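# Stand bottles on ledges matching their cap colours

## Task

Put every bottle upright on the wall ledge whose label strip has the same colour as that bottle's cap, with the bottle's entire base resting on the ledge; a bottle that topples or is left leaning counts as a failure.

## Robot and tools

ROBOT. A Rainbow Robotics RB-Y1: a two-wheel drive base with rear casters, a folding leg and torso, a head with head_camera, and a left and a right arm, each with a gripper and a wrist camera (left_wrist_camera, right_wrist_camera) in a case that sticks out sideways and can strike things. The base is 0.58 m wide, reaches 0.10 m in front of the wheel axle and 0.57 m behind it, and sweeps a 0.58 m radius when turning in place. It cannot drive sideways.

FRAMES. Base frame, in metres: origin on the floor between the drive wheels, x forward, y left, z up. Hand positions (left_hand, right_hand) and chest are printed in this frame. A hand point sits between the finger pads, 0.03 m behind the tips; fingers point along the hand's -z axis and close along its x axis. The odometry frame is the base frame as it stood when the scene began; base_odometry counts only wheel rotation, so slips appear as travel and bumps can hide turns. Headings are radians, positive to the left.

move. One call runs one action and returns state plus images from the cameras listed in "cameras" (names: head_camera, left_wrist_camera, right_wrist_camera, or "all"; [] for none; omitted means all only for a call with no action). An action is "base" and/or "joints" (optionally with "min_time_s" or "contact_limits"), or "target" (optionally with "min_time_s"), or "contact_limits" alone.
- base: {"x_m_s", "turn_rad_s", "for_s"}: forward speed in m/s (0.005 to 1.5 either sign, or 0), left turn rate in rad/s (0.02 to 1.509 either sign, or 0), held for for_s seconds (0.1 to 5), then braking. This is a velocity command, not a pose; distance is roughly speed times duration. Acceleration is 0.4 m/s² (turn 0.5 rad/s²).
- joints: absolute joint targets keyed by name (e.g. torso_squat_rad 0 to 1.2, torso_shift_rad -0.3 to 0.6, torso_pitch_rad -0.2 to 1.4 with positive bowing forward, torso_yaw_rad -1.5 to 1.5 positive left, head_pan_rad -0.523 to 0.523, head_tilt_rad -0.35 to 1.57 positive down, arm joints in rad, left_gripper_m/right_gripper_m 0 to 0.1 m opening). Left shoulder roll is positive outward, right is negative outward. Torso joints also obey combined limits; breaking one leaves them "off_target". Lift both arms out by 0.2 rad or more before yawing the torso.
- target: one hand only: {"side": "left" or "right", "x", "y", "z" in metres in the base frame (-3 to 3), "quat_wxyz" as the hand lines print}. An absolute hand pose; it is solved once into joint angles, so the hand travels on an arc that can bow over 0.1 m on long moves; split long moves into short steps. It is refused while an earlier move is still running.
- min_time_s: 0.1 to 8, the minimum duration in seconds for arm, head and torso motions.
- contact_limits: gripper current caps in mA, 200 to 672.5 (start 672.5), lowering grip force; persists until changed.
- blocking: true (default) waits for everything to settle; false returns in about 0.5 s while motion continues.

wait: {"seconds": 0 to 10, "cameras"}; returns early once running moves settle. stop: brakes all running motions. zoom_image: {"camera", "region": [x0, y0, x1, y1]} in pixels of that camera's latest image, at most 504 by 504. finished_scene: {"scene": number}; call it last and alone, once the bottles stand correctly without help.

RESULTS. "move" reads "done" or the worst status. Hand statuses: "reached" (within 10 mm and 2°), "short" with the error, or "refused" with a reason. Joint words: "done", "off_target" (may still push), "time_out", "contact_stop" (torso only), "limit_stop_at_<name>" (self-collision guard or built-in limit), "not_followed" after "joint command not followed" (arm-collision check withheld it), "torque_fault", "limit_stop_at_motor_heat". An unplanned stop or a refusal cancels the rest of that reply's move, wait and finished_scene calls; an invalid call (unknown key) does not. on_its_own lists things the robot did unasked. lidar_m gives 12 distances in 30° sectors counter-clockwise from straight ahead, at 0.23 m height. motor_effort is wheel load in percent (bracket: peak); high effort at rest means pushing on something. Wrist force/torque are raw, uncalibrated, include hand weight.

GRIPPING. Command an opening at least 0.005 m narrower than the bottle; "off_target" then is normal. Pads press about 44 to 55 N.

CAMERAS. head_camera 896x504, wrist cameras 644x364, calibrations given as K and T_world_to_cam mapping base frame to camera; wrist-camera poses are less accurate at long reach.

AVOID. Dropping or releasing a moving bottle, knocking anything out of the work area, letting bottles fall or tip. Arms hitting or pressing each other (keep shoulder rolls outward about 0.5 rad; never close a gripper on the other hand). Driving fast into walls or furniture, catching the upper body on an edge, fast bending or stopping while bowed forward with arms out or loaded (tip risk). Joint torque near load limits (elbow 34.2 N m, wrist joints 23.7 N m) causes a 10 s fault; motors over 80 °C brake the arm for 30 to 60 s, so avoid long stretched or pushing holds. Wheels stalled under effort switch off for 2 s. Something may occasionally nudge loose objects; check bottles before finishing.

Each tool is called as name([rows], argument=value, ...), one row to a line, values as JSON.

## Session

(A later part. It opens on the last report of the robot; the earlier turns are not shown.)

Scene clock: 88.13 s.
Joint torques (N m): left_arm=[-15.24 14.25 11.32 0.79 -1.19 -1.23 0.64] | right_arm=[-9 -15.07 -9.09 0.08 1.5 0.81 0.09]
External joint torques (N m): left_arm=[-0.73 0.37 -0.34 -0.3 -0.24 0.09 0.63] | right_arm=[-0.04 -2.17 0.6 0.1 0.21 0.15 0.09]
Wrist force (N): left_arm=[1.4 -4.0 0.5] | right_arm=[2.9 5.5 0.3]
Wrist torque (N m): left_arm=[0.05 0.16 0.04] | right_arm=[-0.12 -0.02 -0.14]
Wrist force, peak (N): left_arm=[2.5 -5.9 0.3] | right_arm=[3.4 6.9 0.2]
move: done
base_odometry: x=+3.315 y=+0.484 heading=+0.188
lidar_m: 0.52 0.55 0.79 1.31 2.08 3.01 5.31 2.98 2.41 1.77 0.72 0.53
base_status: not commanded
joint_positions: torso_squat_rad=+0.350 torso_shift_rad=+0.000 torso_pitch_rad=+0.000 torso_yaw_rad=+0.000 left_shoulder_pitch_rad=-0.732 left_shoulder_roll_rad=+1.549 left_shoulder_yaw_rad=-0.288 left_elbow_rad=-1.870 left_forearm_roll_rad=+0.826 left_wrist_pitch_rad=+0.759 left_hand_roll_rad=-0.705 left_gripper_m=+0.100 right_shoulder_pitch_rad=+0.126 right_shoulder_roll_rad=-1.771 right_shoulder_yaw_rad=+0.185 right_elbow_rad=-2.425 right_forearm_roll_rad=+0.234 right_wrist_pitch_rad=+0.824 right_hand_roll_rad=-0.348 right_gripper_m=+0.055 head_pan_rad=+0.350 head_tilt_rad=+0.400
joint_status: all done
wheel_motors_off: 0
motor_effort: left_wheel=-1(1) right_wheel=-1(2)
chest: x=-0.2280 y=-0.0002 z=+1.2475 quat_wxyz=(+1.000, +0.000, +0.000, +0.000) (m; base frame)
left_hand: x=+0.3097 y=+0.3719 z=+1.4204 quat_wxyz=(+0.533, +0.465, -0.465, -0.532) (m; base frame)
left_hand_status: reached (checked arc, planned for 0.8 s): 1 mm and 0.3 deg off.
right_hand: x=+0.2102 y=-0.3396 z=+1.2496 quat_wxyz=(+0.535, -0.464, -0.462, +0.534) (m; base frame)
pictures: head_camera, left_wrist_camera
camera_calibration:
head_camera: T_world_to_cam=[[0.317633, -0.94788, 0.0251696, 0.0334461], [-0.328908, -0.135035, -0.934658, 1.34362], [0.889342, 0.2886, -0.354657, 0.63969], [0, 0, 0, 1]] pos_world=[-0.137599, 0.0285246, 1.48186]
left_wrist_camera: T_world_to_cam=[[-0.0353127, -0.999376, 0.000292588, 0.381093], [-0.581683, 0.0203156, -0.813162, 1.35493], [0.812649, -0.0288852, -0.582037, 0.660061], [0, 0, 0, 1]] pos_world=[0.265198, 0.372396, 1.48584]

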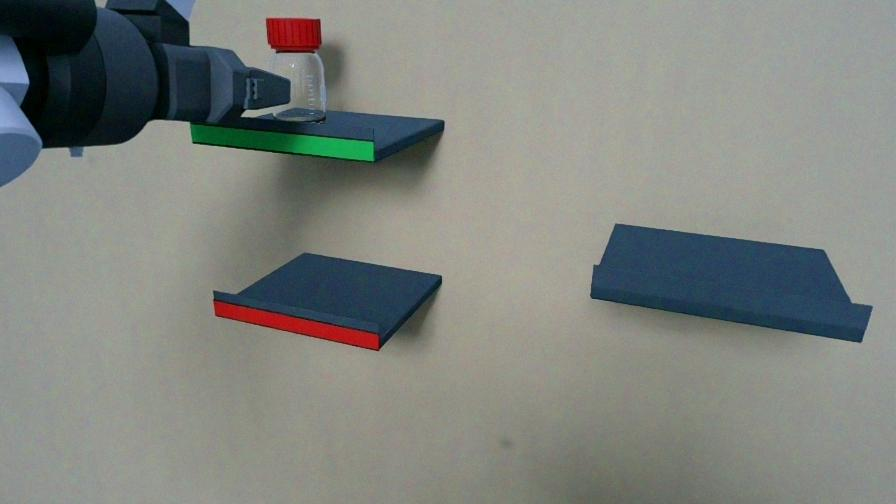

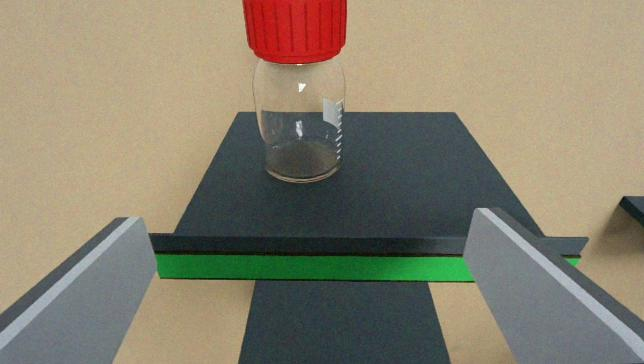

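move(target={"side": "left", "x": 0.385, "y": 0.378, "z": 1.4205, "quat_wxyz": [0.5337, 0.4639, -0.4639, -0.5337]})

move(target={"side": "left", "x": 0.452, "y": 0.378, "z": 1.4195, "quat_wxyz": [0.5337, 0.4639, -0.4639, -0.5337]}, cameras=["left_wrist_camera"])

move(joints={"left_gripper_m": 0.045}, cameras=["left_wrist_camera"])

Scene clock: 92.60 s.
Joint torques (N m): left_arm=[-19.62 14.45 9.72 -1.1 -0.74 -1.87 0.51] | right_arm=[-9.07 -14.43 -8.98 -0.1 1.49 0.8 0.29]
External joint torques (N m): left_arm=[-0.46 1.46 -1.1 0.8 -0.1 -0.15 0.5] | right_arm=[-0.11 -1.53 0.71 -0.07 0.19 0.14 0.3]
Wrist force (N): left_arm=[1.7 -3.8 0.6] | right_arm=[2.6 5.8 -0.8]
Wrist torque (N m): left_arm=[0.05 0.20 0.03] | right_arm=[-0.13 0.01 -0.14]
Wrist force, peak (N): left_arm=[1.9 -4.5 0.4] | right_arm=[3.3 6.9 -0.4]
move: done
base_odometry: x=+3.315 y=+0.484 heading=+0.188
lidar_m: 0.52 0.55 0.78 1.31 2.08 3.01 5.32 2.97 2.42 1.76 0.72 0.54
base_status: not commanded
joint_positions: torso_squat_rad=+0.350 torso_shift_rad=+0.000 torso_pitch_rad=+0.000 torso_yaw_rad=+0.000 left_shoulder_pitch_rad=-0.994 left_shoulder_roll_rad=+1.257 left_shoulder_yaw_rad=-0.396 left_elbow_rad=-1.493 left_forearm_roll_rad=+0.837 left_wrist_pitch_rad=+0.763 left_hand_roll_rad=-1.016 left_gripper_m=+0.100 right_shoulder_pitch_rad=+0.126 right_shoulder_roll_rad=-1.771 right_shoulder_yaw_rad=+0.185 right_elbow_rad=-2.425 right_forearm_roll_rad=+0.234 right_wrist_pitch_rad=+0.824 right_hand_roll_rad=-0.348 right_gripper_m=+0.055 head_pan_rad=+0.350 head_tilt_rad=+0.400
joint_status: all done
wheel_motors_off: 0
motor_effort: left_wheel=+0(1) right_wheel=+0(1)
chest: x=-0.2280 y=-0.0002 z=+1.2475 quat_wxyz=(+1.000, +0.000, +0.000, +0.000) (m; base frame)
left_hand: x=+0.3841 y=+0.3773 z=+1.4207 quat_wxyz=(+0.533, +0.465, -0.465, -0.532) (m; base frame)
left_hand_status: reached (checked arc, planned for 0.7 s): 1 mm and 0.2 deg off.
right_hand: x=+0.2101 y=-0.3396 z=+1.2496 quat_wxyz=(+0.535, -0.464, -0.462, +0.534) (m; base frame)
pictures: none

Scene clock: 94.17 s.
Joint torques (N m): left_arm=[-23.11 13.09 6.99 -4.17 -0.39 -2.04 0.55] | right_arm=[-8.97 -14.18 -9.2 -0.11 1.41 0.71 0.21]
External joint torques (N m): left_arm=[0.03 1.28 -1.27 0.37 -0.19 -0.07 0.54] | right_arm=[-0.01 -1.28 0.5 -0.08 0.12 0.05 0.22]
Wrist force (N): left_arm=[1.7 -3.7 0.3] | right_arm=[3.0 5.7 -0.4]
Wrist torque (N m): left_arm=[0.03 0.19 0.04] | right_arm=[-0.11 0.09 -0.13]
Wrist force, peak (N): left_arm=[1.8 -4.4 0.7] | right_arm=[2.6 6.8 -1.0]
move: done
base_odometry: x=+3.315 y=+0.484 heading=+0.188
lidar_m: 0.52 0.55 0.78 1.32 2.07 3.01 5.32 2.97 2.42 1.77 0.72 0.54
base_status: not commanded
joint_positions: torso_squat_rad=+0.350 torso_shift_rad=+0.000 torso_pitch_rad=+0.000 torso_yaw_rad=+0.000 left_shoulder_pitch_rad=-1.228 left_shoulder_roll_rad=+1.020 left_shoulder_yaw_rad=-0.450 left_elbow_rad=-1.025 left_forearm_roll_rad=+0.902 left_wrist_pitch_rad=+0.671 left_hand_roll_rad=-1.333 left_gripper_m=+0.100 right_shoulder_pitch_rad=+0.126 right_shoulder_roll_rad=-1.771 right_shoulder_yaw_rad=+0.185 right_elbow_rad=-2.425 right_forearm_roll_rad=+0.234 right_wrist_pitch_rad=+0.824 right_hand_roll_rad=-0.348 right_gripper_m=+0.055 head_pan_rad=+0.350 head_tilt_rad=+0.400
joint_status: all done
wheel_motors_off: 0
motor_effort: left_wheel=-1(1) right_wheel=+0(1)
chest: x=-0.2280 y=-0.0002 z=+1.2475 quat_wxyz=(+1.000, +0.000, +0.000, +0.000) (m; base frame)
left_hand: x=+0.4518 y=+0.3778 z=+1.4200 quat_wxyz=(+0.534, +0.464, -0.464, -0.533) (m; base frame)
left_hand_status: reached (checked arc, planned for 0.8 s): 1 mm and 0.1 deg off.
right_hand: x=+0.2101 y=-0.3396 z=+1.2496 quat_wxyz=(+0.535, -0.464, -0.462, +0.534) (m; base frame)
pictures: left_wrist_camera
camera_calibration:
left_wrist_camera: T_world_to_cam=[[-0.0357649, -0.99936, 0.000110672, 0.392567], [-0.584164, 0.0208161, -0.811369, 1.43554], [0.810847, -0.0290832, -0.584535, 0.548868], [0, 0, 0, 1]] pos_world=[0.407584, 0.378397, 1.48554]

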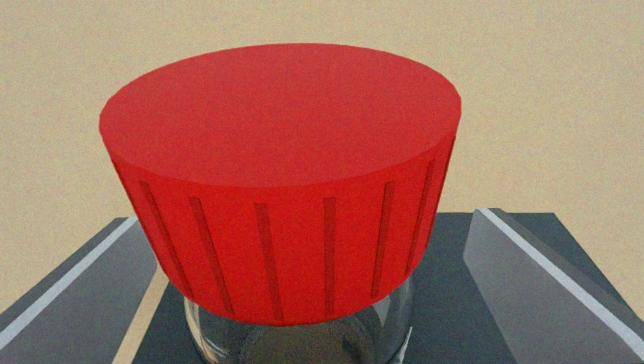

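Scene clock: 95.30 s.
Joint torques (N m): left_arm=[-23.58 12.78 6.59 -4.03 -0.36 -2.06 0.55] | right_arm=[-9.19 -14.21 -9.63 -0.13 1.54 0.57 0.27]
External joint torques (N m): left_arm=[-0.44 0.97 -1.67 0.52 -0.15 -0.09 0.54] | right_arm=[-0.23 -1.31 0.07 -0.11 0.25 -0.1 0.28]
Wrist force (N): left_arm=[1.7 -3.3 0.7] | right_arm=[2.7 5.7 -0.6]
Wrist torque (N m): left_arm=[0.02 0.19 0.06] | right_arm=[-0.14 0.02 -0.12]
Wrist force, peak (N): left_arm=[2.3 -3.7 0.2] | right_arm=[4.0 6.5 -1.2]
move: off_target
base_odometry: x=+3.315 y=+0.484 heading=+0.188
lidar_m: 0.52 0.55 0.79 1.31 2.07 3.01 5.32 2.97 2.41 1.77 0.71 0.54
base_status: not commanded
joint_positions: torso_squat_rad=+0.350 torso_shift_rad=+0.000 torso_pitch_rad=+0.000 torso_yaw_rad=+0.000 left_shoulder_pitch_rad=-1.228 left_shoulder_roll_rad=+1.020 left_shoulder_yaw_rad=-0.450 left_elbow_rad=-1.025 left_forearm_roll_rad=+0.902 left_wrist_pitch_rad=+0.671 left_hand_roll_rad=-1.333 left_gripper_m=+0.055 right_shoulder_pitch_rad=+0.126 right_shoulder_roll_rad=-1.771 right_shoulder_yaw_rad=+0.185 right_elbow_rad=-2.425 right_forearm_roll_rad=+0.234 right_wrist_pitch_rad=+0.824 right_hand_roll_rad=-0.348 right_gripper_m=+0.055 head_pan_rad=+0.350 head_tilt_rad=+0.400
joint_status: left_gripper_m off_target (ended at +0.055, target +0.045)
wheel_motors_off: 0
motor_effort: left_wheel=-1(1) right_wheel=+0(1)
chest: x=-0.2280 y=-0.0002 z=+1.2475 quat_wxyz=(+1.000, +0.000, +0.000, +0.000) (m; base frame)
left_hand: x=+0.4518 y=+0.3779 z=+1.4200 quat_wxyz=(+0.534, +0.464, -0.464, -0.533) (m; base frame)
right_hand: x=+0.2101 y=-0.3396 z=+1.2496 quat_wxyz=(+0.535, -0.464, -0.462, +0.534) (m; base frame)
pictures: left_wrist_camera
camera_calibration:
left_wrist_camera: T_world_to_cam=[[-0.0357069, -0.999362, 0.000192024, 0.392423], [-0.584168, 0.0207162, -0.811369, 1.43558], [0.810847, -0.0290837, -0.584535, 0.548869], [0, 0, 0, 1]] pos_world=[0.407584, 0.378396, 1.48554]

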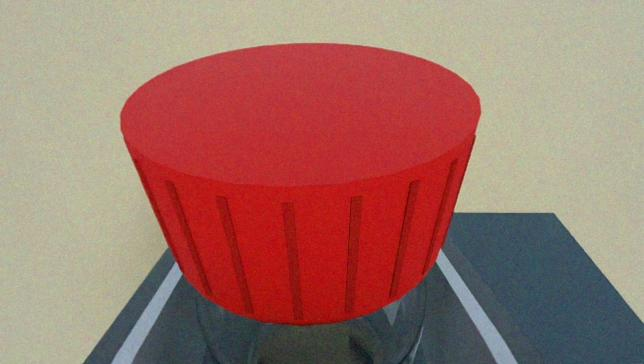

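move(target={"side": "left", "x": 0.45, "y": 0.372, "z": 1.433, "quat_wxyz": [0.5337, 0.4639, -0.4639, -0.5337]})

move(target={"side": "left", "x": 0.43, "y": 0.25, "z": 1.435, "quat_wxyz": [0.5337, 0.4639, -0.4639, -0.5337]})

move(target={"side": "left", "x": 0.42, "y": 0.145, "z": 1.425, "quat_wxyz": [0.5337, 0.4639, -0.4639, -0.5337]})

move(target={"side": "left", "x": 0.42, "y": 0.145, "z": 1.33, "quat_wxyz": [0.5337, 0.4639, -0.4639, -0.5337]})

move(target={"side": "left", "x": 0.42, "y": 0.147, "z": 1.2365, "quat_wxyz": [0.5337, 0.4639, -0.4639, -0.5337]}, cameras=["left_wrist_camera", "head_camera"])

move(target={"side": "left", "x": 0.43, "y": 0.245, "z": 1.236, "quat_wxyz": [0.5337, 0.4639, -0.4639, -0.5337]})

move(target={"side": "left", "x": 0.438, "y": 0.338, "z": 1.2355, "quat_wxyz": [0.5337, 0.4639, -0.4639, -0.5337]}, cameras=["left_wrist_camera", "head_camera"])

Scene clock: 98.03 s.
Joint torques (N m): left_arm=[-24.82 12.37 7.45 -4.57 -0.47 -2.35 0.43] | right_arm=[-8.58 -13.7 -9.7 0.03 1.26 0.68 0.27]
External joint torques (N m): left_arm=[-1.68 0.9 -0.7 -0.1 -0.25 -0.38 0.41] | right_arm=[0.37 -0.8 -0.01 0.06 -0.03 0.02 0.28]
Wrist force (N): left_arm=[1.8 -5.3 0.1] | right_arm=[3.3 5.3 -1.1]
Wrist torque (N m): left_arm=[0.03 0.22 -0.11] | right_arm=[-0.07 0.07 -0.15]
Wrist force, peak (N): left_arm=[1.0 -7.4 -0.4] | right_arm=[3.3 6.8 -1.3]
move: done
base_odometry: x=+3.315 y=+0.484 heading=+0.188
lidar_m: 0.52 0.54 0.78 1.31 2.08 3.01 5.32 2.98 2.42 1.77 0.71 0.53
base_status: not commanded
joint_positions: torso_squat_rad=+0.350 torso_shift_rad=+0.000 torso_pitch_rad=+0.000 torso_yaw_rad=+0.000 left_shoulder_pitch_rad=-1.261 left_shoulder_roll_rad=+1.019 left_shoulder_yaw_rad=-0.452 left_elbow_rad=-1.025 left_forearm_roll_rad=+0.897 left_wrist_pitch_rad=+0.702 left_hand_roll_rad=-1.327 left_gripper_m=+0.055 right_shoulder_pitch_rad=+0.126 right_shoulder_roll_rad=-1.771 right_shoulder_yaw_rad=+0.185 right_elbow_rad=-2.425 right_forearm_roll_rad=+0.234 right_wrist_pitch_rad=+0.824 right_hand_roll_rad=-0.348 right_gripper_m=+0.055 head_pan_rad=+0.350 head_tilt_rad=+0.400
joint_status: all done
wheel_motors_off: 0
motor_effort: left_wheel=-2(2) right_wheel=+0(1)
chest: x=-0.2280 y=-0.0002 z=+1.2475 quat_wxyz=(+1.000, +0.000, +0.000, +0.000) (m; base frame)
left_hand: x=+0.4499 y=+0.3722 z=+1.4331 quat_wxyz=(+0.533, +0.464, -0.464, -0.534) (m; base frame)
left_hand_status: reached (checked arc, planned for 0.2 s): 0 mm and 0.1 deg off.
right_hand: x=+0.2101 y=-0.3396 z=+1.2496 quat_wxyz=(+0.535, -0.464, -0.462, +0.534) (m; base frame)
pictures: none

Scene clock: 99.53 s.
Joint torques (N m): left_arm=[-24.91 11.6 8.94 -2.83 -1.08 -2.16 0.04] | right_arm=[-9.05 -14.12 -9.76 -0.36 1.46 0.79 0.23]
External joint torques (N m): left_arm=[-1.84 1.79 -0.65 0.14 -0.11 -0.6 0.03] | right_arm=[-0.1 -1.22 -0.07 -0.33 0.17 0.13 0.24]
Wrist force (N): left_arm=[1.7 -5.4 0.1] | right_arm=[3.0 6.3 -0.8]
Wrist torque (N m): left_arm=[0.03 0.19 -0.11] | right_arm=[-0.21 0.09 -0.12]
Wrist force, peak (N): left_arm=[3.7 -5.8 0.3] | right_arm=[4.0 6.1 -0.9]
move: done
base_odometry: x=+3.315 y=+0.484 heading=+0.188
lidar_m: 0.52 0.55 0.79 1.31 2.08 3.01 5.32 2.98 2.41 1.77 0.72 0.53
base_status: not commanded
joint_positions: torso_squat_rad=+0.350 torso_shift_rad=+0.000 torso_pitch_rad=+0.000 torso_yaw_rad=+0.000 left_shoulder_pitch_rad=-1.286 left_shoulder_roll_rad=+0.919 left_shoulder_yaw_rad=-0.535 left_elbow_rad=-1.361 left_forearm_roll_rad=+0.536 left_wrist_pitch_rad=+0.949 left_hand_roll_rad=-0.873 left_gripper_m=+0.055 right_shoulder_pitch_rad=+0.126 right_shoulder_roll_rad=-1.771 right_shoulder_yaw_rad=+0.185 right_elbow_rad=-2.425 right_forearm_roll_rad=+0.234 right_wrist_pitch_rad=+0.824 right_hand_roll_rad=-0.348 right_gripper_m=+0.055 head_pan_rad=+0.350 head_tilt_rad=+0.400
joint_status: all done
wheel_motors_off: 0
motor_effort: left_wheel=-2(2) right_wheel=+0(2)
chest: x=-0.2280 y=-0.0002 z=+1.2475 quat_wxyz=(+1.000, +0.000, +0.000, +0.000) (m; base frame)
left_hand: x=+0.4300 y=+0.2499 z=+1.4351 quat_wxyz=(+0.534, +0.464, -0.464, -0.534) (m; base frame)
left_hand_status: reached (checked arc, planned for 0.7 s): 0 mm and 0.0 deg off.
right_hand: x=+0.2102 y=-0.3396 z=+1.2496 quat_wxyz=(+0.535, -0.464, -0.462, +0.534) (m; base frame)
pictures: none

Scene clock: 100.70 s.
Joint torques (N m): left_arm=[-25.04 10.38 9.16 -2.58 -1.47 -1.74 0.17] | right_arm=[-9.16 -14.39 -9.51 0.03 1.54 0.78 0.15]
External joint torques (N m): left_arm=[-1.42 1.79 -0.41 0.22 -0.13 -0.45 0.15] | right_arm=[-0.2 -1.49 0.18 0.05 0.25 0.12 0.15]
Wrist force (N): left_arm=[1.9 -5.5 -0.1] | right_arm=[3.2 5.9 0.1]
Wrist torque (N m): left_arm=[0.05 0.22 -0.09] | right_arm=[-0.18 0.11 -0.12]
Wrist force, peak (N): left_arm=[3.8 -6.6 -0.4] | right_arm=[3.7 6.6 -0.4]
move: done
base_odometry: x=+3.315 y=+0.484 heading=+0.188
lidar_m: 0.52 0.55 0.78 1.31 2.08 3.02 5.32 2.97 2.41 1.76 0.71 0.54
base_status: not commanded
joint_positions: torso_squat_rad=+0.350 torso_shift_rad=+0.000 torso_pitch_rad=+0.000 torso_yaw_rad=+0.000 left_shoulder_pitch_rad=-1.374 left_shoulder_roll_rad=+0.720 left_shoulder_yaw_rad=-0.623 left_elbow_rad=-1.412 left_forearm_roll_rad=+0.329 left_wrist_pitch_rad=+1.125 left_hand_roll_rad=-0.690 left_gripper_m=+0.055 right_shoulder_pitch_rad=+0.126 right_shoulder_roll_rad=-1.771 right_shoulder_yaw_rad=+0.185 right_elbow_rad=-2.425 right_forearm_roll_rad=+0.234 right_wrist_pitch_rad=+0.824 right_hand_roll_rad=-0.348 right_gripper_m=+0.055 head_pan_rad=+0.350 head_tilt_rad=+0.400
joint_status: all done
wheel_motors_off: 0
motor_effort: left_wheel=-2(2) right_wheel=+1(2)
chest: x=-0.2280 y=-0.0002 z=+1.2475 quat_wxyz=(+1.000, +0.000, +0.000, +0.000) (m; base frame)
left_hand: x=+0.4199 y=+0.1448 z=+1.4251 quat_wxyz=(+0.534, +0.464, -0.464, -0.534) (m; base frame)
left_hand_status: reached (checked arc, planned for 0.5 s): 0 mm and 0.0 deg off.
right_hand: x=+0.2102 y=-0.3396 z=+1.2496 quat_wxyz=(+0.535, -0.464, -0.462, +0.534) (m; base frame)
pictures: none

Scene clock: 101.87 s.
Joint torques (N m): left_arm=[-26.01 9.31 10.5 -4.58 -1.61 -1.3 -0.01] | right_arm=[-8.58 -14.28 -9.44 -0.23 1.35 0.79 0.19]
External joint torques (N m): left_arm=[-2.77 1.08 0.11 -0.99 -0.18 -0.26 -0.02] | right_arm=[0.38 -1.38 0.25 -0.2 0.05 0.13 0.2]
Wrist force (N): left_arm=[1.6 -5.4 -0.2] | right_arm=[3.3 5.5 -0.4]
Wrist torque (N m): left_arm=[0.02 0.20 -0.10] | right_arm=[-0.16 0.10 -0.14]
Wrist force, peak (N): left_arm=[0.9 -7.7 -0.9] | right_arm=[3.7 6.9 -0.5]
move: done
base_odometry: x=+3.315 y=+0.484 heading=+0.188
lidar_m: 0.52 0.55 0.78 1.32 2.08 3.02 5.32 2.98 2.42 1.77 0.71 0.53
base_status: not commanded
joint_positions: torso_squat_rad=+0.350 torso_shift_rad=+0.000 torso_pitch_rad=+0.000 torso_yaw_rad=+0.000 left_shoulder_pitch_rad=-1.161 left_shoulder_roll_rad=+0.707 left_shoulder_yaw_rad=-0.689 left_elbow_rad=-1.526 left_forearm_roll_rad=+0.138 left_wrist_pitch_rad=+1.055 left_hand_roll_rad=-0.530 left_gripper_m=+0.055 right_shoulder_pitch_rad=+0.126 right_shoulder_roll_rad=-1.771 right_shoulder_yaw_rad=+0.185 right_elbow_rad=-2.425 right_forearm_roll_rad=+0.234 right_wrist_pitch_rad=+0.824 right_hand_roll_rad=-0.348 right_gripper_m=+0.055 head_pan_rad=+0.350 head_tilt_rad=+0.400
joint_status: all done
wheel_motors_off: 0
motor_effort: left_wheel=-2(2) right_wheel=+1(2)
chest: x=-0.2279 y=-0.0002 z=+1.2475 quat_wxyz=(+1.000, +0.000, +0.000, +0.000) (m; base frame)
left_hand: x=+0.4200 y=+0.1451 z=+1.3298 quat_wxyz=(+0.534, +0.464, -0.464, -0.534) (m; base frame)
left_hand_status: reached (checked arc, planned for 0.5 s): 0 mm and 0.0 deg off.
right_hand: x=+0.2102 y=-0.3396 z=+1.2496 quat_wxyz=(+0.535, -0.464, -0.462, +0.534) (m; base frame)
pictures: none

Scene clock: 102.77 s.
Joint torques (N m): left_arm=[-25.33 8.99 10.98 -5.11 -1.57 -0.86 -0.01] | right_arm=[-9.13 -14.08 -9.23 -0.24 1.66 0.79 0.27]
External joint torques (N m): left_arm=[-2.63 1.39 0.69 -0.32 -0.14 -0.09 -0.03] | right_arm=[-0.17 -1.18 0.46 -0.21 0.37 0.13 0.28]
Wrist force (N): left_arm=[1.7 -5.5 0.3] | right_arm=[2.7 5.8 -0.5]
Wrist torque (N m): left_arm=[0.06 0.21 -0.10] | right_arm=[-0.15 0.03 -0.11]
Wrist force, peak (N): left_arm=[2.0 -7.3 -0.2] | right_arm=[2.9 6.8 -0.9]
move: done
base_odometry: x=+3.315 y=+0.484 heading=+0.188
lidar_m: 0.52 0.55 0.78 1.31 2.08 3.01 5.32 2.97 2.42 1.76 0.72 0.53
base_status: not commanded
joint_positions: torso_squat_rad=+0.350 torso_shift_rad=+0.000 torso_pitch_rad=+0.000 torso_yaw_rad=+0.000 left_shoulder_pitch_rad=-0.981 left_shoulder_roll_rad=+0.655 left_shoulder_yaw_rad=-0.753 left_elbow_rad=-1.512 left_forearm_roll_rad=-0.088 left_wrist_pitch_rad=+0.944 left_hand_roll_rad=-0.380 left_gripper_m=+0.055 right_shoulder_pitch_rad=+0.126 right_shoulder_roll_rad=-1.771 right_shoulder_yaw_rad=+0.185 right_elbow_rad=-2.425 right_forearm_roll_rad=+0.234 right_wrist_pitch_rad=+0.824 right_hand_roll_rad=-0.348 right_gripper_m=+0.055 head_pan_rad=+0.350 head_tilt_rad=+0.400
joint_status: all done
wheel_motors_off: 0
motor_effort: left_wheel=-2(2) right_wheel=+0(2)
chest: x=-0.2280 y=-0.0002 z=+1.2475 quat_wxyz=(+1.000, +0.000, +0.000, +0.000) (m; base frame)
left_hand: x=+0.4199 y=+0.1470 z=+1.2364 quat_wxyz=(+0.534, +0.464, -0.464, -0.534) (m; base frame)
left_hand_status: reached (checked arc, planned for 0.5 s): 0 mm and 0.0 deg off.
right_hand: x=+0.2102 y=-0.3396 z=+1.2496 quat_wxyz=(+0.535, -0.464, -0.462, +0.534) (m; base frame)
pictures: head_camera, left_wrist_camera
camera_calibration:
head_camera: T_world_to_cam=[[0.317541, -0.94791, 0.0251738, 0.0334283], [-0.329012, -0.135037, -0.934621, 1.34355], [0.889336, 0.288498, -0.354754, 0.639836], [0, 0, 0, 1]] pos_world=[-0.137598, 0.0285249, 1.48186]
left_wrist_camera: T_world_to_cam=[[-0.0364982, -0.999334, -0.000154041, 0.161412], [-0.585817, 0.0215204, -0.810157, 1.27176], [0.809621, -0.029479, -0.586212, 0.463471], [0, 0, 0, 1]] pos_world=[0.375674, 0.147598, 1.30204]

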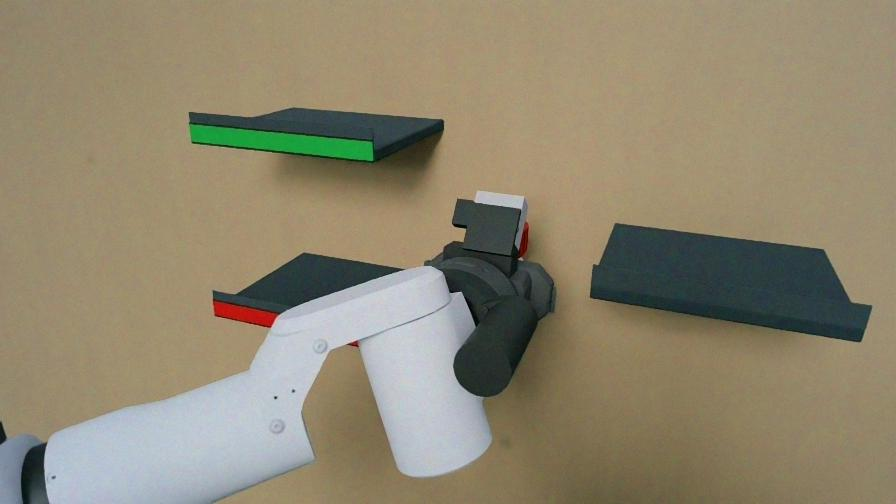

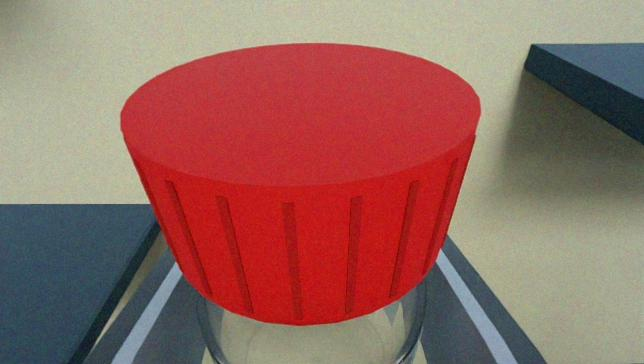

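Scene clock: 103.63 s.
Joint torques (N m): left_arm=[-24.53 10.62 12.11 -4.63 -1.41 -0.82 0.13] | right_arm=[-8.94 -14.09 -9.63 0.01 1.38 0.72 0.01]
External joint torques (N m): left_arm=[-2.41 0.3 1.14 -0.5 -0.29 -0.01 0.12] | right_arm=[0.02 -1.19 0.07 0.03 0.08 0.06 0.01]
Wrist force (N): left_arm=[2.0 -5.3 0.0] | right_arm=[2.5 6.0 -0.5]
Wrist torque (N m): left_arm=[0.05 0.23 0.04] | right_arm=[-0.17 -0.01 -0.16]
Wrist force, peak (N): left_arm=[2.0 -6.8 0.0] | right_arm=[3.0 6.6 -0.3]
move: done
base_odometry: x=+3.315 y=+0.484 heading=+0.188
lidar_m: 0.52 0.55 0.78 1.32 2.08 3.01 5.32 2.97 2.42 1.76 0.72 0.53
base_status: not commanded
joint_positions: torso_squat_rad=+0.350 torso_shift_rad=+0.000 torso_pitch_rad=+0.000 torso_yaw_rad=+0.000 left_shoulder_pitch_rad=-0.899 left_shoulder_roll_rad=+0.864 left_shoulder_yaw_rad=-0.701 left_elbow_rad=-1.483 left_forearm_roll_rad=+0.035 left_wrist_pitch_rad=+0.720 left_hand_roll_rad=-0.407 left_gripper_m=+0.055 right_shoulder_pitch_rad=+0.126 right_shoulder_roll_rad=-1.771 right_shoulder_yaw_rad=+0.185 right_elbow_rad=-2.425 right_forearm_roll_rad=+0.234 right_wrist_pitch_rad=+0.824 right_hand_roll_rad=-0.348 right_gripper_m=+0.055 head_pan_rad=+0.350 head_tilt_rad=+0.400
joint_status: all done
wheel_motors_off: 0
motor_effort: left_wheel=-2(2) right_wheel=+1(2)
chest: x=-0.2280 y=-0.0002 z=+1.2475 quat_wxyz=(+1.000, +0.000, +0.000, +0.000) (m; base frame)
left_hand: x=+0.4299 y=+0.2452 z=+1.2359 quat_wxyz=(+0.534, +0.464, -0.464, -0.534) (m; base frame)
left_hand_status: reached (checked arc, planned for 0.5 s): 0 mm and 0.0 deg off.
right_hand: x=+0.2102 y=-0.3395 z=+1.2496 quat_wxyz=(+0.535, -0.464, -0.462, +0.534) (m; base frame)
pictures: none

Scene clock: 104.87 s.
Joint torques (N m): left_arm=[-23.75 13.5 11.69 -3.77 -0.96 -0.99 0.09] | right_arm=[-9.06 -14.04 -9.56 0.02 1.38 0.68 0.02]
External joint torques (N m): left_arm=[-2.08 0.54 0.56 -0.54 -0.3 -0.09 0.07] | right_arm=[-0.1 -1.14 0.13 0.05 0.09 0.02 0.03]
Wrist force (N): left_arm=[1.7 -5.4 0.1] | right_arm=[3.1 5.9 -0.4]
Wrist torque (N m): left_arm=[0.03 0.20 0.03] | right_arm=[-0.13 0.08 -0.17]
Wrist force, peak (N): left_arm=[0.2 -6.9 0.5] | right_arm=[2.9 6.6 -0.2]
move: done
base_odometry: x=+3.315 y=+0.484 heading=+0.188
lidar_m: 0.52 0.55 0.78 1.32 2.08 3.02 5.32 2.97 2.42 1.77 0.71 0.53
base_status: not commanded
joint_positions: torso_squat_rad=+0.350 torso_shift_rad=+0.000 torso_pitch_rad=+0.000 torso_yaw_rad=+0.000 left_shoulder_pitch_rad=-0.869 left_shoulder_roll_rad=+1.019 left_shoulder_yaw_rad=-0.701 left_elbow_rad=-1.330 left_forearm_roll_rad=+0.181 left_wrist_pitch_rad=+0.450 left_hand_roll_rad=-0.458 left_gripper_m=+0.055 right_shoulder_pitch_rad=+0.126 right_shoulder_roll_rad=-1.771 right_shoulder_yaw_rad=+0.185 right_elbow_rad=-2.425 right_forearm_roll_rad=+0.234 right_wrist_pitch_rad=+0.824 right_hand_roll_rad=-0.348 right_gripper_m=+0.055 head_pan_rad=+0.350 head_tilt_rad=+0.400
joint_status: all done
wheel_motors_off: 0
motor_effort: left_wheel=-2(3) right_wheel=+1(2)
chest: x=-0.2280 y=-0.0002 z=+1.2475 quat_wxyz=(+1.000, +0.000, +0.000, +0.000) (m; base frame)
left_hand: x=+0.4378 y=+0.3382 z=+1.2357 quat_wxyz=(+0.534, +0.465, -0.464, -0.533) (m; base frame)
left_hand_status: reached (checked arc, planned for 0.5 s): 0 mm and 0.1 deg off.
right_hand: x=+0.2102 y=-0.3396 z=+1.2496 quat_wxyz=(+0.535, -0.464, -0.462, +0.534) (m; base frame)
pictures: head_camera, left_wrist_camera
camera_calibration:
head_camera: T_world_to_cam=[[0.317579, -0.947897, 0.0251909, 0.0334077], [-0.329033, -0.135075, -0.934608, 1.34353], [0.889315, 0.288523, -0.354786, 0.639881], [0, 0, 0, 1]] pos_world=[-0.137598, 0.0285249, 1.48186]
left_wrist_camera: T_world_to_cam=[[-0.0349994, -0.999387, -0.000185915, 0.352508], [-0.584298, 0.0206136, -0.811277, 1.27866], [0.810784, -0.0282856, -0.584662, 0.451257], [0, 0, 0, 1]] pos_world=[0.393583, 0.338699, 1.30124]

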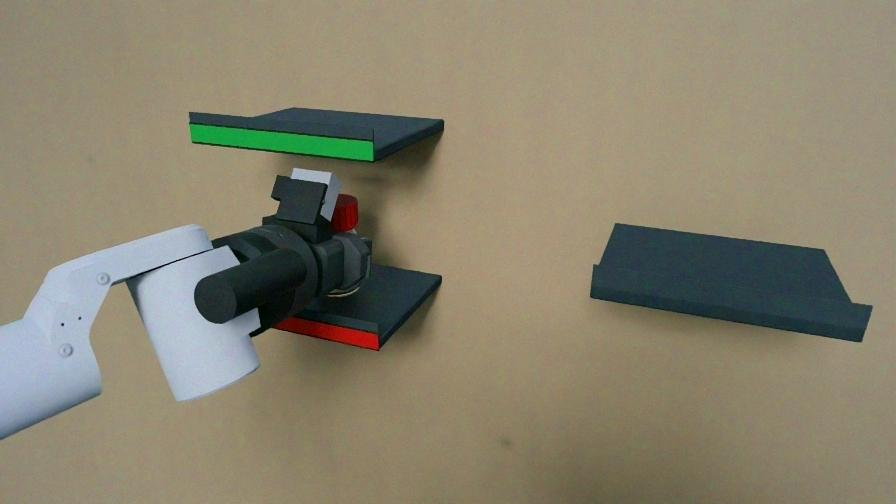

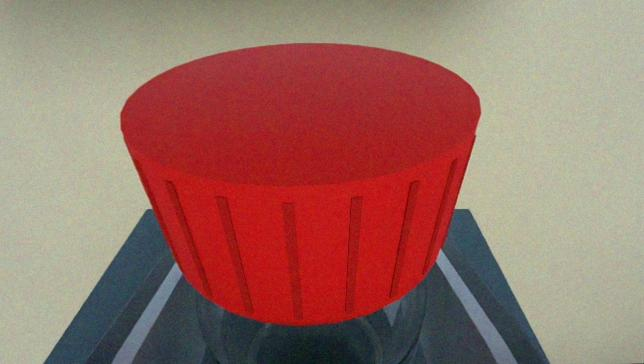

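move(target={"side": "left", "x": 0.438, "y": 0.338, "z": 1.2275, "quat_wxyz": [0.5337, 0.4639, -0.4639, -0.5337]})

move(target={"side": "left", "x": 0.438, "y": 0.338, "z": 1.2242, "quat_wxyz": [0.5337, 0.4639, -0.4639, -0.5337]})

move(joints={"left_gripper_m": 0.1})

move(target={"side": "left", "x": 0.37, "y": 0.338, "z": 1.227, "quat_wxyz": [0.5337, 0.4639, -0.4639, -0.5337]})

move(target={"side": "left", "x": 0.21, "y": 0.24, "z": 1.30, "quat_wxyz": [0.5495, 0.4450, -0.4450, -0.5495]}, cameras=["head_camera"])

move(joints={"torso_yaw_rad": -1.2, "head_pan_rad": 0.5, "head_tilt_rad": 0.35}, min_time_s=1.5, cameras=["head_camera"])

Scene clock: 108.43 s.
Joint torques (N m): left_arm=[-23.82 13.91 12.8 -2.94 -0.94 -1 0.24] | right_arm=[-9.34 -13.85 -9.44 0.04 1.27 0.75 0.17]
External joint torques (N m): left_arm=[-2.17 0.94 1.75 0.45 -0.29 -0.11 0.22] | right_arm=[-0.38 -0.95 0.25 0.07 -0.02 0.09 0.18]
Wrist force (N): left_arm=[1.6 -5.3 0.1] | right_arm=[3.5 5.9 -0.1]
Wrist torque (N m): left_arm=[0.02 0.19 -0.08] | right_arm=[-0.11 0.13 -0.16]
Wrist force, peak (N): left_arm=[1.6 -7.9 0.4] | right_arm=[3.5 7.0 -0.4]
move: done
base_odometry: x=+3.315 y=+0.484 heading=+0.188
lidar_m: 0.52 0.54 0.78 1.31 2.08 3.02 5.32 2.97 2.42 1.77 0.71 0.54
base_status: not commanded
joint_positions: torso_squat_rad=+0.350 torso_shift_rad=+0.000 torso_pitch_rad=+0.000 torso_yaw_rad=+0.000 left_shoulder_pitch_rad=-0.854 left_shoulder_roll_rad=+1.006 left_shoulder_yaw_rad=-0.694 left_elbow_rad=-1.322 left_forearm_roll_rad=+0.160 left_wrist_pitch_rad=+0.440 left_hand_roll_rad=-0.451 left_gripper_m=+0.055 right_shoulder_pitch_rad=+0.126 right_shoulder_roll_rad=-1.771 right_shoulder_yaw_rad=+0.185 right_elbow_rad=-2.425 right_forearm_roll_rad=+0.234 right_wrist_pitch_rad=+0.824 right_hand_roll_rad=-0.348 right_gripper_m=+0.055 head_pan_rad=+0.350 head_tilt_rad=+0.400
joint_status: all done
wheel_motors_off: 0
motor_effort: left_wheel=-1(2) right_wheel=+0(2)
chest: x=-0.2280 y=-0.0002 z=+1.2475 quat_wxyz=(+1.000, +0.000, +0.000, +0.000) (m; base frame)
left_hand: x=+0.4378 y=+0.3380 z=+1.2274 quat_wxyz=(+0.534, +0.464, -0.464, -0.534) (m; base frame)
left_hand_status: reached (checked arc, planned for 0.1 s): 0 mm and 0.1 deg off.
right_hand: x=+0.2102 y=-0.3396 z=+1.2496 quat_wxyz=(+0.535, -0.464, -0.462, +0.534) (m; base frame)
pictures: none

Scene clock: 108.97 s.
Joint torques (N m): left_arm=[-16.91 11.73 8.24 -2 -0.21 0.04 0.32] | right_arm=[-9.05 -13.98 -9.57 -0.04 1.49 0.85 0.16]
External joint torques (N m): left_arm=[4.76 -1.23 -2.76 1.47 0.43 0.93 0.3] | right_arm=[-0.09 -1.09 0.13 -0.02 0.2 0.19 0.17]
Wrist force (N): left_arm=[2.4 4.5 -0.2] | right_arm=[2.7 6.3 -0.2]
Wrist torque (N m): left_arm=[-0.01 0.17 0.04] | right_arm=[-0.20 0.04 -0.14]
Wrist force, peak (N): left_arm=[2.8 11.1 0.7] | right_arm=[3.9 6.4 -0.8]
move: done
base_odometry: x=+3.315 y=+0.484 heading=+0.188
lidar_m: 0.52 0.55 0.78 1.32 2.08 3.01 5.32 2.97 2.42 1.77 0.72 0.53
base_status: not commanded
joint_positions: torso_squat_rad=+0.350 torso_shift_rad=+0.000 torso_pitch_rad=+0.000 torso_yaw_rad=+0.000 left_shoulder_pitch_rad=-0.849 left_shoulder_roll_rad=+0.999 left_shoulder_yaw_rad=-0.689 left_elbow_rad=-1.317 left_forearm_roll_rad=+0.147 left_wrist_pitch_rad=+0.435 left_hand_roll_rad=-0.447 left_gripper_m=+0.055 right_shoulder_pitch_rad=+0.126 right_shoulder_roll_rad=-1.771 right_shoulder_yaw_rad=+0.185 right_elbow_rad=-2.425 right_forearm_roll_rad=+0.234 right_wrist_pitch_rad=+0.824 right_hand_roll_rad=-0.348 right_gripper_m=+0.055 head_pan_rad=+0.350 head_tilt_rad=+0.400
joint_status: all done
wheel_motors_off: 0
motor_effort: left_wheel=-2(2) right_wheel=+0(2)
chest: x=-0.2281 y=-0.0003 z=+1.2475 quat_wxyz=(+1.000, +0.000, +0.000, +0.000) (m; base frame)
left_hand: x=+0.4380 y=+0.3378 z=+1.2260 quat_wxyz=(+0.533, +0.464, -0.465, -0.533) (m; base frame)
left_hand_status: reached (checked arc, planned for 0.1 s): 2 mm and 0.1 deg off.
right_hand: x=+0.2100 y=-0.3396 z=+1.2496 quat_wxyz=(+0.535, -0.464, -0.462, +0.534) (m; base frame)
pictures: none

Scene clock: 109.97 s.
Joint torques (N m): left_arm=[-21.47 12.61 9.36 -2.79 -0.54 -0.83 0.21] | right_arm=[-8.78 -13.81 -9.75 0.09 1.53 0.78 -0.01]
External joint torques (N m): left_arm=[0.19 -0.37 -1.64 0.69 0.1 0.05 0.2] | right_arm=[0.18 -0.91 -0.05 0.11 0.24 0.12 -0.01]
Wrist force (N): left_arm=[1.7 -3.8 0.4] | right_arm=[2.7 6.1 -0.2]
Wrist torque (N m): left_arm=[0.05 0.21 -0.09] | right_arm=[-0.19 0.04 -0.13]
Wrist force, peak (N): left_arm=[1.8 -4.4 0.5] | right_arm=[3.5 6.5 -0.5]
move: done
base_odometry: x=+3.315 y=+0.484 heading=+0.188
lidar_m: 0.52 0.55 0.77 1.31 2.08 3.01 5.32 2.98 2.41 1.76 0.72 0.54
base_status: not commanded
joint_positions: torso_squat_rad=+0.350 torso_shift_rad=+0.000 torso_pitch_rad=+0.000 torso_yaw_rad=+0.000 left_shoulder_pitch_rad=-0.848 left_shoulder_roll_rad=+0.999 left_shoulder_yaw_rad=-0.689 left_elbow_rad=-1.317 left_forearm_roll_rad=+0.147 left_wrist_pitch_rad=+0.435 left_hand_roll_rad=-0.447 left_gripper_m=+0.100 right_shoulder_pitch_rad=+0.126 right_shoulder_roll_rad=-1.771 right_shoulder_yaw_rad=+0.185 right_elbow_rad=-2.425 right_forearm_roll_rad=+0.234 right_wrist_pitch_rad=+0.824 right_hand_roll_rad=-0.348 right_gripper_m=+0.055 head_pan_rad=+0.350 head_tilt_rad=+0.400
joint_status: all done
wheel_motors_off: 0
motor_effort: left_wheel=-2(2) right_wheel=+0(2)
chest: x=-0.2280 y=-0.0003 z=+1.2475 quat_wxyz=(+1.000, +0.000, +0.000, +0.000) (m; base frame)
left_hand: x=+0.4379 y=+0.3380 z=+1.2250 quat_wxyz=(+0.533, +0.464, -0.464, -0.534) (m; base frame)
right_hand: x=+0.2101 y=-0.3396 z=+1.2496 quat_wxyz=(+0.535, -0.464, -0.462, +0.534) (m; base frame)
pictures: none

Scene clock: 111.20 s.
Joint torques (N m): left_arm=[-18.69 14.11 12.79 -3.39 -0.97 -0.77 0.29] | right_arm=[-8.99 -13.94 -9.43 0.01 1.57 0.81 0.23]
External joint torques (N m): left_arm=[-0.84 0.66 0.66 -0.64 0 -0.2 0.27] | right_arm=[-0.03 -1.04 0.26 0.04 0.28 0.15 0.24]
Wrist force (N): left_arm=[1.7 -4.1 0.4] | right_arm=[3.0 6.0 -0.7]
Wrist torque (N m): left_arm=[0.06 0.22 -0.12] | right_arm=[-0.19 0.09 -0.12]
Wrist force, peak (N): left_arm=[2.2 -4.5 0.7] | right_arm=[2.7 6.8 -0.3]
move: done
base_odometry: x=+3.315 y=+0.484 heading=+0.188
lidar_m: 0.52 0.54 0.78 1.32 2.09 3.01 5.32 2.98 2.41 1.78 0.72 0.54
base_status: not commanded
joint_positions: torso_squat_rad=+0.350 torso_shift_rad=+0.000 torso_pitch_rad=+0.000 torso_yaw_rad=+0.000 left_shoulder_pitch_rad=-0.635 left_shoulder_roll_rad=+1.186 left_shoulder_yaw_rad=-0.615 left_elbow_rad=-1.720 left_forearm_roll_rad=+0.057 left_wrist_pitch_rad=+0.592 left_hand_roll_rad=-0.279 left_gripper_m=+0.100 right_shoulder_pitch_rad=+0.126 right_shoulder_roll_rad=-1.771 right_shoulder_yaw_rad=+0.185 right_elbow_rad=-2.425 right_forearm_roll_rad=+0.234 right_wrist_pitch_rad=+0.824 right_hand_roll_rad=-0.348 right_gripper_m=+0.055 head_pan_rad=+0.350 head_tilt_rad=+0.400
joint_status: all done
wheel_motors_off: 0
motor_effort: left_wheel=-2(2) right_wheel=+0(2)
chest: x=-0.2280 y=-0.0002 z=+1.2475 quat_wxyz=(+1.000, +0.000, +0.000, +0.000) (m; base frame)
left_hand: x=+0.3702 y=+0.3382 z=+1.2272 quat_wxyz=(+0.534, +0.464, -0.464, -0.534) (m; base frame)
left_hand_status: reached (checked arc, planned for 0.7 s): 0 mm and 0.1 deg off.
right_hand: x=+0.2101 y=-0.3396 z=+1.2496 quat_wxyz=(+0.535, -0.464, -0.462, +0.534) (m; base frame)
pictures: none

Scene clock: 112.97 s.
Joint torques (N m): left_arm=[-12.73 10.67 10.06 0.02 -2.02 -0.65 0.35] | right_arm=[-8.88 -14.06 -9.72 -0.08 1.46 0.82 0.16]
External joint torques (N m): left_arm=[-0.87 0.84 0.52 -0.36 -0.17 -0.3 0.34] | right_arm=[0.08 -1.16 -0.03 -0.05 0.17 0.16 0.16]
Wrist force (N): left_arm=[1.5 -3.9 0.1] | right_arm=[3.1 5.5 -0.3]
Wrist torque (N m): left_arm=[0.04 0.20 -0.10] | right_arm=[-0.10 0.10 -0.13]
Wrist force, peak (N): left_arm=[2.6 -5.6 -0.3] | right_arm=[3.1 6.5 -0.9]
move: done
base_odometry: x=+3.315 y=+0.484 heading=+0.188
lidar_m: 0.52 0.55 0.78 1.31 2.08 3.02 5.32 2.97 2.42 1.77 0.72 0.53
base_status: not commanded
joint_positions: torso_squat_rad=+0.350 torso_shift_rad=+0.000 torso_pitch_rad=+0.000 torso_yaw_rad=+0.000 left_shoulder_pitch_rad=-0.663 left_shoulder_roll_rad=+1.434 left_shoulder_yaw_rad=-0.500 left_elbow_rad=-2.553 left_forearm_roll_rad=+0.319 left_wrist_pitch_rad=+1.303 left_hand_roll_rad=-0.165 left_gripper_m=+0.100 right_shoulder_pitch_rad=+0.126 right_shoulder_roll_rad=-1.771 right_shoulder_yaw_rad=+0.185 right_elbow_rad=-2.425 right_forearm_roll_rad=+0.234 right_wrist_pitch_rad=+0.824 right_hand_roll_rad=-0.348 right_gripper_m=+0.055 head_pan_rad=+0.350 head_tilt_rad=+0.400
joint_status: all done
wheel_motors_off: 0
motor_effort: left_wheel=-2(2) right_wheel=+1(2)
chest: x=-0.2280 y=-0.0002 z=+1.2475 quat_wxyz=(+1.000, +0.000, +0.000, +0.000) (m; base frame)
left_hand: x=+0.2100 y=+0.2401 z=+1.2998 quat_wxyz=(+0.548, +0.445, -0.446, -0.550) (m; base frame)
left_hand_status: reached (checked arc, planned for 1.1 s): 0 mm and 0.2 deg off.
right_hand: x=+0.2101 y=-0.3396 z=+1.2496 quat_wxyz=(+0.535, -0.464, -0.462, +0.534) (m; base frame)
pictures: head_camera
camera_calibration:
head_camera: T_world_to_cam=[[0.317559, -0.947903, 0.0252328, 0.0333751], [-0.32891, -0.135069, -0.934652, 1.34358], [0.889367, 0.288508, -0.354667, 0.639801], [0, 0, 0, 1]] pos_world=[-0.137699, 0.028525, 1.48186]

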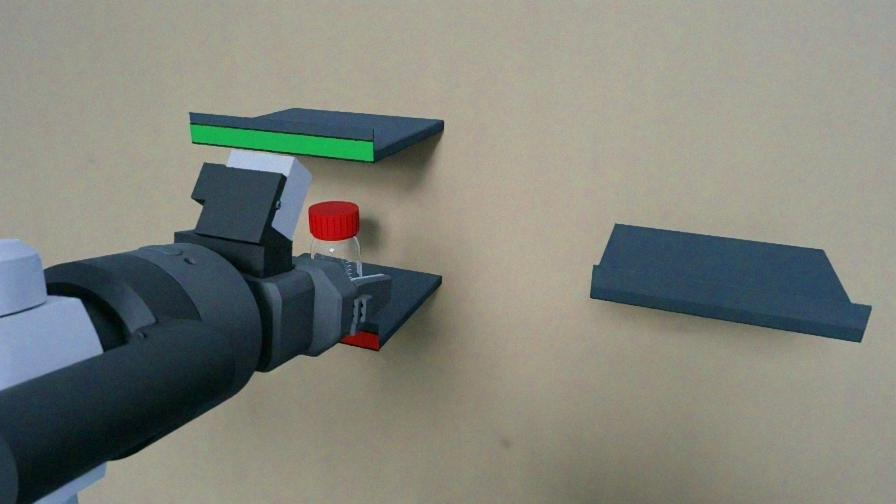

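Scene clock: 114.80 s.
Joint torques (N m): left_arm=[-12.31 10.92 10.4 0.02 -1.8 -0.26 0.33] | right_arm=[-9.31 -14.15 -9.85 -0.32 1.43 0.76 0.1]
External joint torques (N m): left_arm=[-0.45 1.1 0.86 -0.34 0.05 0.09 0.32] | right_arm=[-0.36 -1.26 -0.16 -0.32 0.14 0.09 0.11]
Wrist force (N): left_arm=[1.4 -3.8 -0.2] | right_arm=[2.6 6.1 -0.4]
Wrist torque (N m): left_arm=[0.03 0.19 -0.10] | right_arm=[-0.14 -0.06 -0.15]
Wrist force, peak (N): left_arm=[2.1 -3.8 -1.1] | right_arm=[3.1 6.7 -1.2]
move: done
base_odometry: x=+3.315 y=+0.484 heading=+0.188
lidar_m: 0.52 0.55 0.78 1.32 2.07 3.01 5.32 2.97 2.42 1.77 0.72 0.54
base_status: not commanded
joint_positions: torso_squat_rad=+0.350 torso_shift_rad=+0.000 torso_pitch_rad=+0.000 torso_yaw_rad=-1.200 left_shoulder_pitch_rad=-0.663 left_shoulder_roll_rad=+1.434 left_shoulder_yaw_rad=-0.500 left_elbow_rad=-2.553 left_forearm_roll_rad=+0.319 left_wrist_pitch_rad=+1.303 left_hand_roll_rad=-0.165 left_gripper_m=+0.100 right_shoulder_pitch_rad=+0.126 right_shoulder_roll_rad=-1.771 right_shoulder_yaw_rad=+0.185 right_elbow_rad=-2.425 right_forearm_roll_rad=+0.234 right_wrist_pitch_rad=+0.824 right_hand_roll_rad=-0.348 right_gripper_m=+0.055 head_pan_rad=+0.500 head_tilt_rad=+0.350
joint_status: all done
wheel_motors_off: 0
motor_effort: left_wheel=-4(5) right_wheel=+4(5)
chest: x=-0.2280 y=-0.0003 z=+1.2475 quat_wxyz=(+0.825, +0.000, +0.000, -0.565) (m; base frame)
left_hand: x=+0.1547 y=-0.3216 z=+1.2994 quat_wxyz=(+0.142, +0.115, -0.619, -0.764) (m; base frame)
right_hand: x=-0.3856 y=-0.5316 z=+1.2494 quat_wxyz=(+0.743, -0.644, -0.119, +0.139) (m; base frame)
pictures: head_camera
camera_calibration:
head_camera: T_world_to_cam=[[-0.665227, -0.746261, 0.0238273, -0.191726], [-0.245274, 0.188276, -0.950996, 1.38506], [0.705205, -0.638472, -0.308285, 0.531137], [0, 0, 0, 1]] pos_world=[-0.162382, -0.064736, 1.48549]

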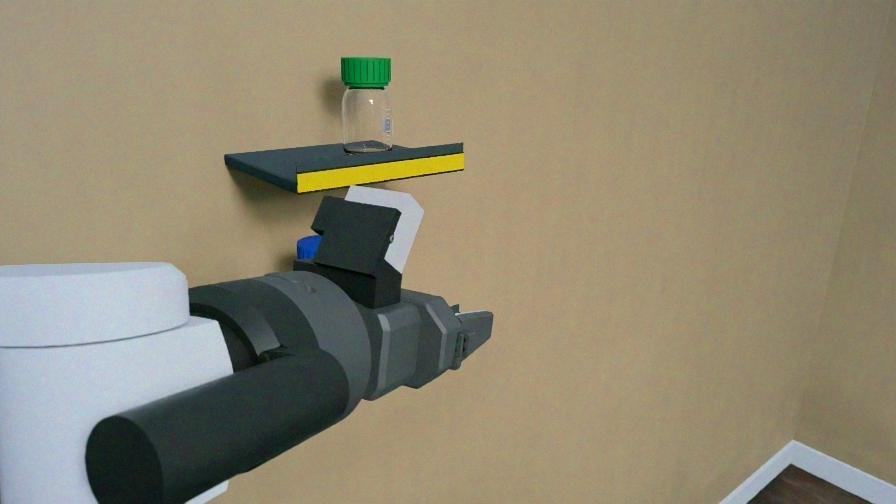

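move(target={"side": "left", "x": 0.215, "y": -0.32, "z": 1.425, "quat_wxyz": [0.2658, 0.2152, -0.5914, -0.7302]})

move(target={"side": "left", "x": 0.33, "y": -0.377, "z": 1.42, "quat_wxyz": [0.2658, 0.2152, -0.5914, -0.7302]}, cameras=["head_camera", "left_wrist_camera"])

Scene clock: 117.30 s.
Joint torques (N m): left_arm=[-14.38 8.32 9.48 2.78 -1.96 -1.1 0.32] | right_arm=[-8.72 -13.87 -9.7 -0.44 1.44 0.64 0.19]
External joint torques (N m): left_arm=[0.18 0.06 0.36 0.49 -0.12 -0.33 0.3] | right_arm=[0.24 -0.97 -0.01 -0.43 0.15 -0.03 0.19]
Wrist force (N): left_arm=[1.7 -3.8 0.0] | right_arm=[3.1 6.2 -0.3]
Wrist torque (N m): left_arm=[0.04 0.18 0.05] | right_arm=[-0.22 0.06 -0.15]
Wrist force, peak (N): left_arm=[2.5 -4.7 0.4] | right_arm=[3.1 7.0 -0.7]
move: done
base_odometry: x=+3.315 y=+0.484 heading=+0.188
lidar_m: 0.52 0.55 0.78 1.32 2.08 3.02 5.32 2.98 2.41 1.77 0.72 0.54
base_status: not commanded
joint_positions: torso_squat_rad=+0.350 torso_shift_rad=+0.000 torso_pitch_rad=+0.000 torso_yaw_rad=-1.200 left_shoulder_pitch_rad=-1.139 left_shoulder_roll_rad=+1.321 left_shoulder_yaw_rad=-0.441 left_elbow_rad=-2.256 left_forearm_roll_rad=+0.603 left_wrist_pitch_rad=+1.732 left_hand_roll_rad=-0.376 left_gripper_m=+0.100 right_shoulder_pitch_rad=+0.126 right_shoulder_roll_rad=-1.771 right_shoulder_yaw_rad=+0.185 right_elbow_rad=-2.425 right_forearm_roll_rad=+0.234 right_wrist_pitch_rad=+0.824 right_hand_roll_rad=-0.348 right_gripper_m=+0.055 head_pan_rad=+0.500 head_tilt_rad=+0.350
joint_status: all done
wheel_motors_off: 0
motor_effort: left_wheel=-5(5) right_wheel=+2(4)
chest: x=-0.2281 y=-0.0002 z=+1.2475 quat_wxyz=(+0.825, +0.000, +0.000, -0.565) (m; base frame)
left_hand: x=+0.2149 y=-0.3198 z=+1.4252 quat_wxyz=(+0.266, +0.215, -0.592, -0.730) (m; base frame)
left_hand_status: reached (checked arc, planned for 0.8 s): 0 mm and 0.0 deg off.
right_hand: x=-0.3856 y=-0.5316 z=+1.2494 quat_wxyz=(+0.743, -0.644, -0.119, +0.139) (m; base frame)
pictures: none

Scene clock: 118.40 s.
Joint torques (N m): left_arm=[-18.52 11.78 11.46 -0.44 -1.52 -1.16 0.35] | right_arm=[-9.18 -14.17 -9.03 0.07 1.59 0.85 0.2]
External joint torques (N m): left_arm=[-1.04 0.44 0.8 -0.21 0 -0.02 0.34] | right_arm=[-0.23 -1.28 0.66 0.08 0.3 0.18 0.2]
Wrist force (N): left_arm=[1.7 -3.8 0.2] | right_arm=[2.7 5.6 0.4]
Wrist torque (N m): left_arm=[0.04 0.18 0.04] | right_arm=[-0.08 0.05 -0.11]
Wrist force, peak (N): left_arm=[2.3 -4.7 -0.4] | right_arm=[3.8 6.8 -0.3]
move: done
base_odometry: x=+3.315 y=+0.484 heading=+0.188
lidar_m: 0.52 0.54 0.78 1.32 2.08 3.01 5.32 2.97 2.42 1.76 0.72 0.53
base_status: not commanded
joint_positions: torso_squat_rad=+0.350 torso_shift_rad=+0.000 torso_pitch_rad=+0.000 torso_yaw_rad=-1.200 left_shoulder_pitch_rad=-1.033 left_shoulder_roll_rad=+1.314 left_shoulder_yaw_rad=-0.436 left_elbow_rad=-1.806 left_forearm_roll_rad=+0.552 left_wrist_pitch_rad=+1.278 left_hand_roll_rad=-0.598 left_gripper_m=+0.100 right_shoulder_pitch_rad=+0.126 right_shoulder_roll_rad=-1.771 right_shoulder_yaw_rad=+0.185 right_elbow_rad=-2.425 right_forearm_roll_rad=+0.234 right_wrist_pitch_rad=+0.824 right_hand_roll_rad=-0.348 right_gripper_m=+0.055 head_pan_rad=+0.500 head_tilt_rad=+0.350
joint_status: all done
wheel_motors_off: 0
motor_effort: left_wheel=-4(5) right_wheel=+3(3)
chest: x=-0.2280 y=-0.0002 z=+1.2475 quat_wxyz=(+0.825, +0.000, +0.000, -0.565) (m; base frame)
left_hand: x=+0.3300 y=-0.3768 z=+1.4201 quat_wxyz=(+0.266, +0.215, -0.592, -0.730) (m; base frame)
left_hand_status: reached (checked arc, planned for 0.8 s): 0 mm and 0.0 deg off.
right_hand: x=-0.3856 y=-0.5315 z=+1.2494 quat_wxyz=(+0.743, -0.644, -0.119, +0.139) (m; base frame)
pictures: head_camera, left_wrist_camera
camera_calibration:
head_camera: T_world_to_cam=[[-0.66521, -0.746274, 0.0238988, -0.191756], [-0.245257, 0.188161, -0.951023, 1.38508], [0.705227, -0.638491, -0.308195, 0.53107], [0, 0, 0, 1]] pos_world=[-0.162382, -0.0646356, 1.48549]
left_wrist_camera: T_world_to_cam=[[-0.788787, -0.614661, 0.00253459, 0.0240312], [-0.395135, 0.503905, -0.768081, 1.43833], [0.470832, -0.606854, -0.640348, 0.599579], [0, 0, 0, 1]] pos_world=[0.304988, -0.346152, 1.48863]

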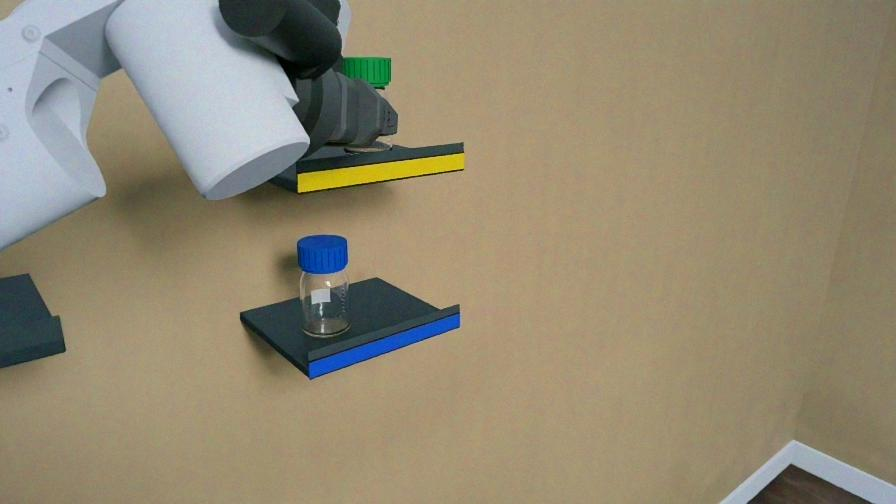

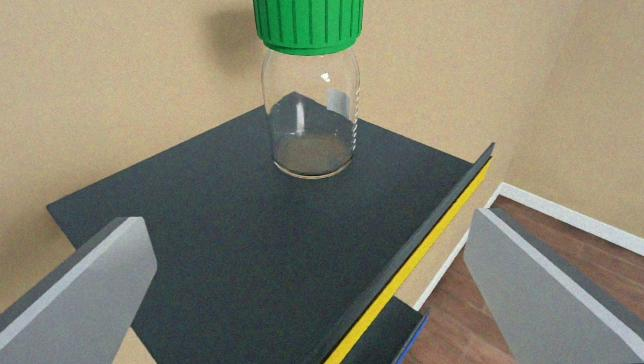

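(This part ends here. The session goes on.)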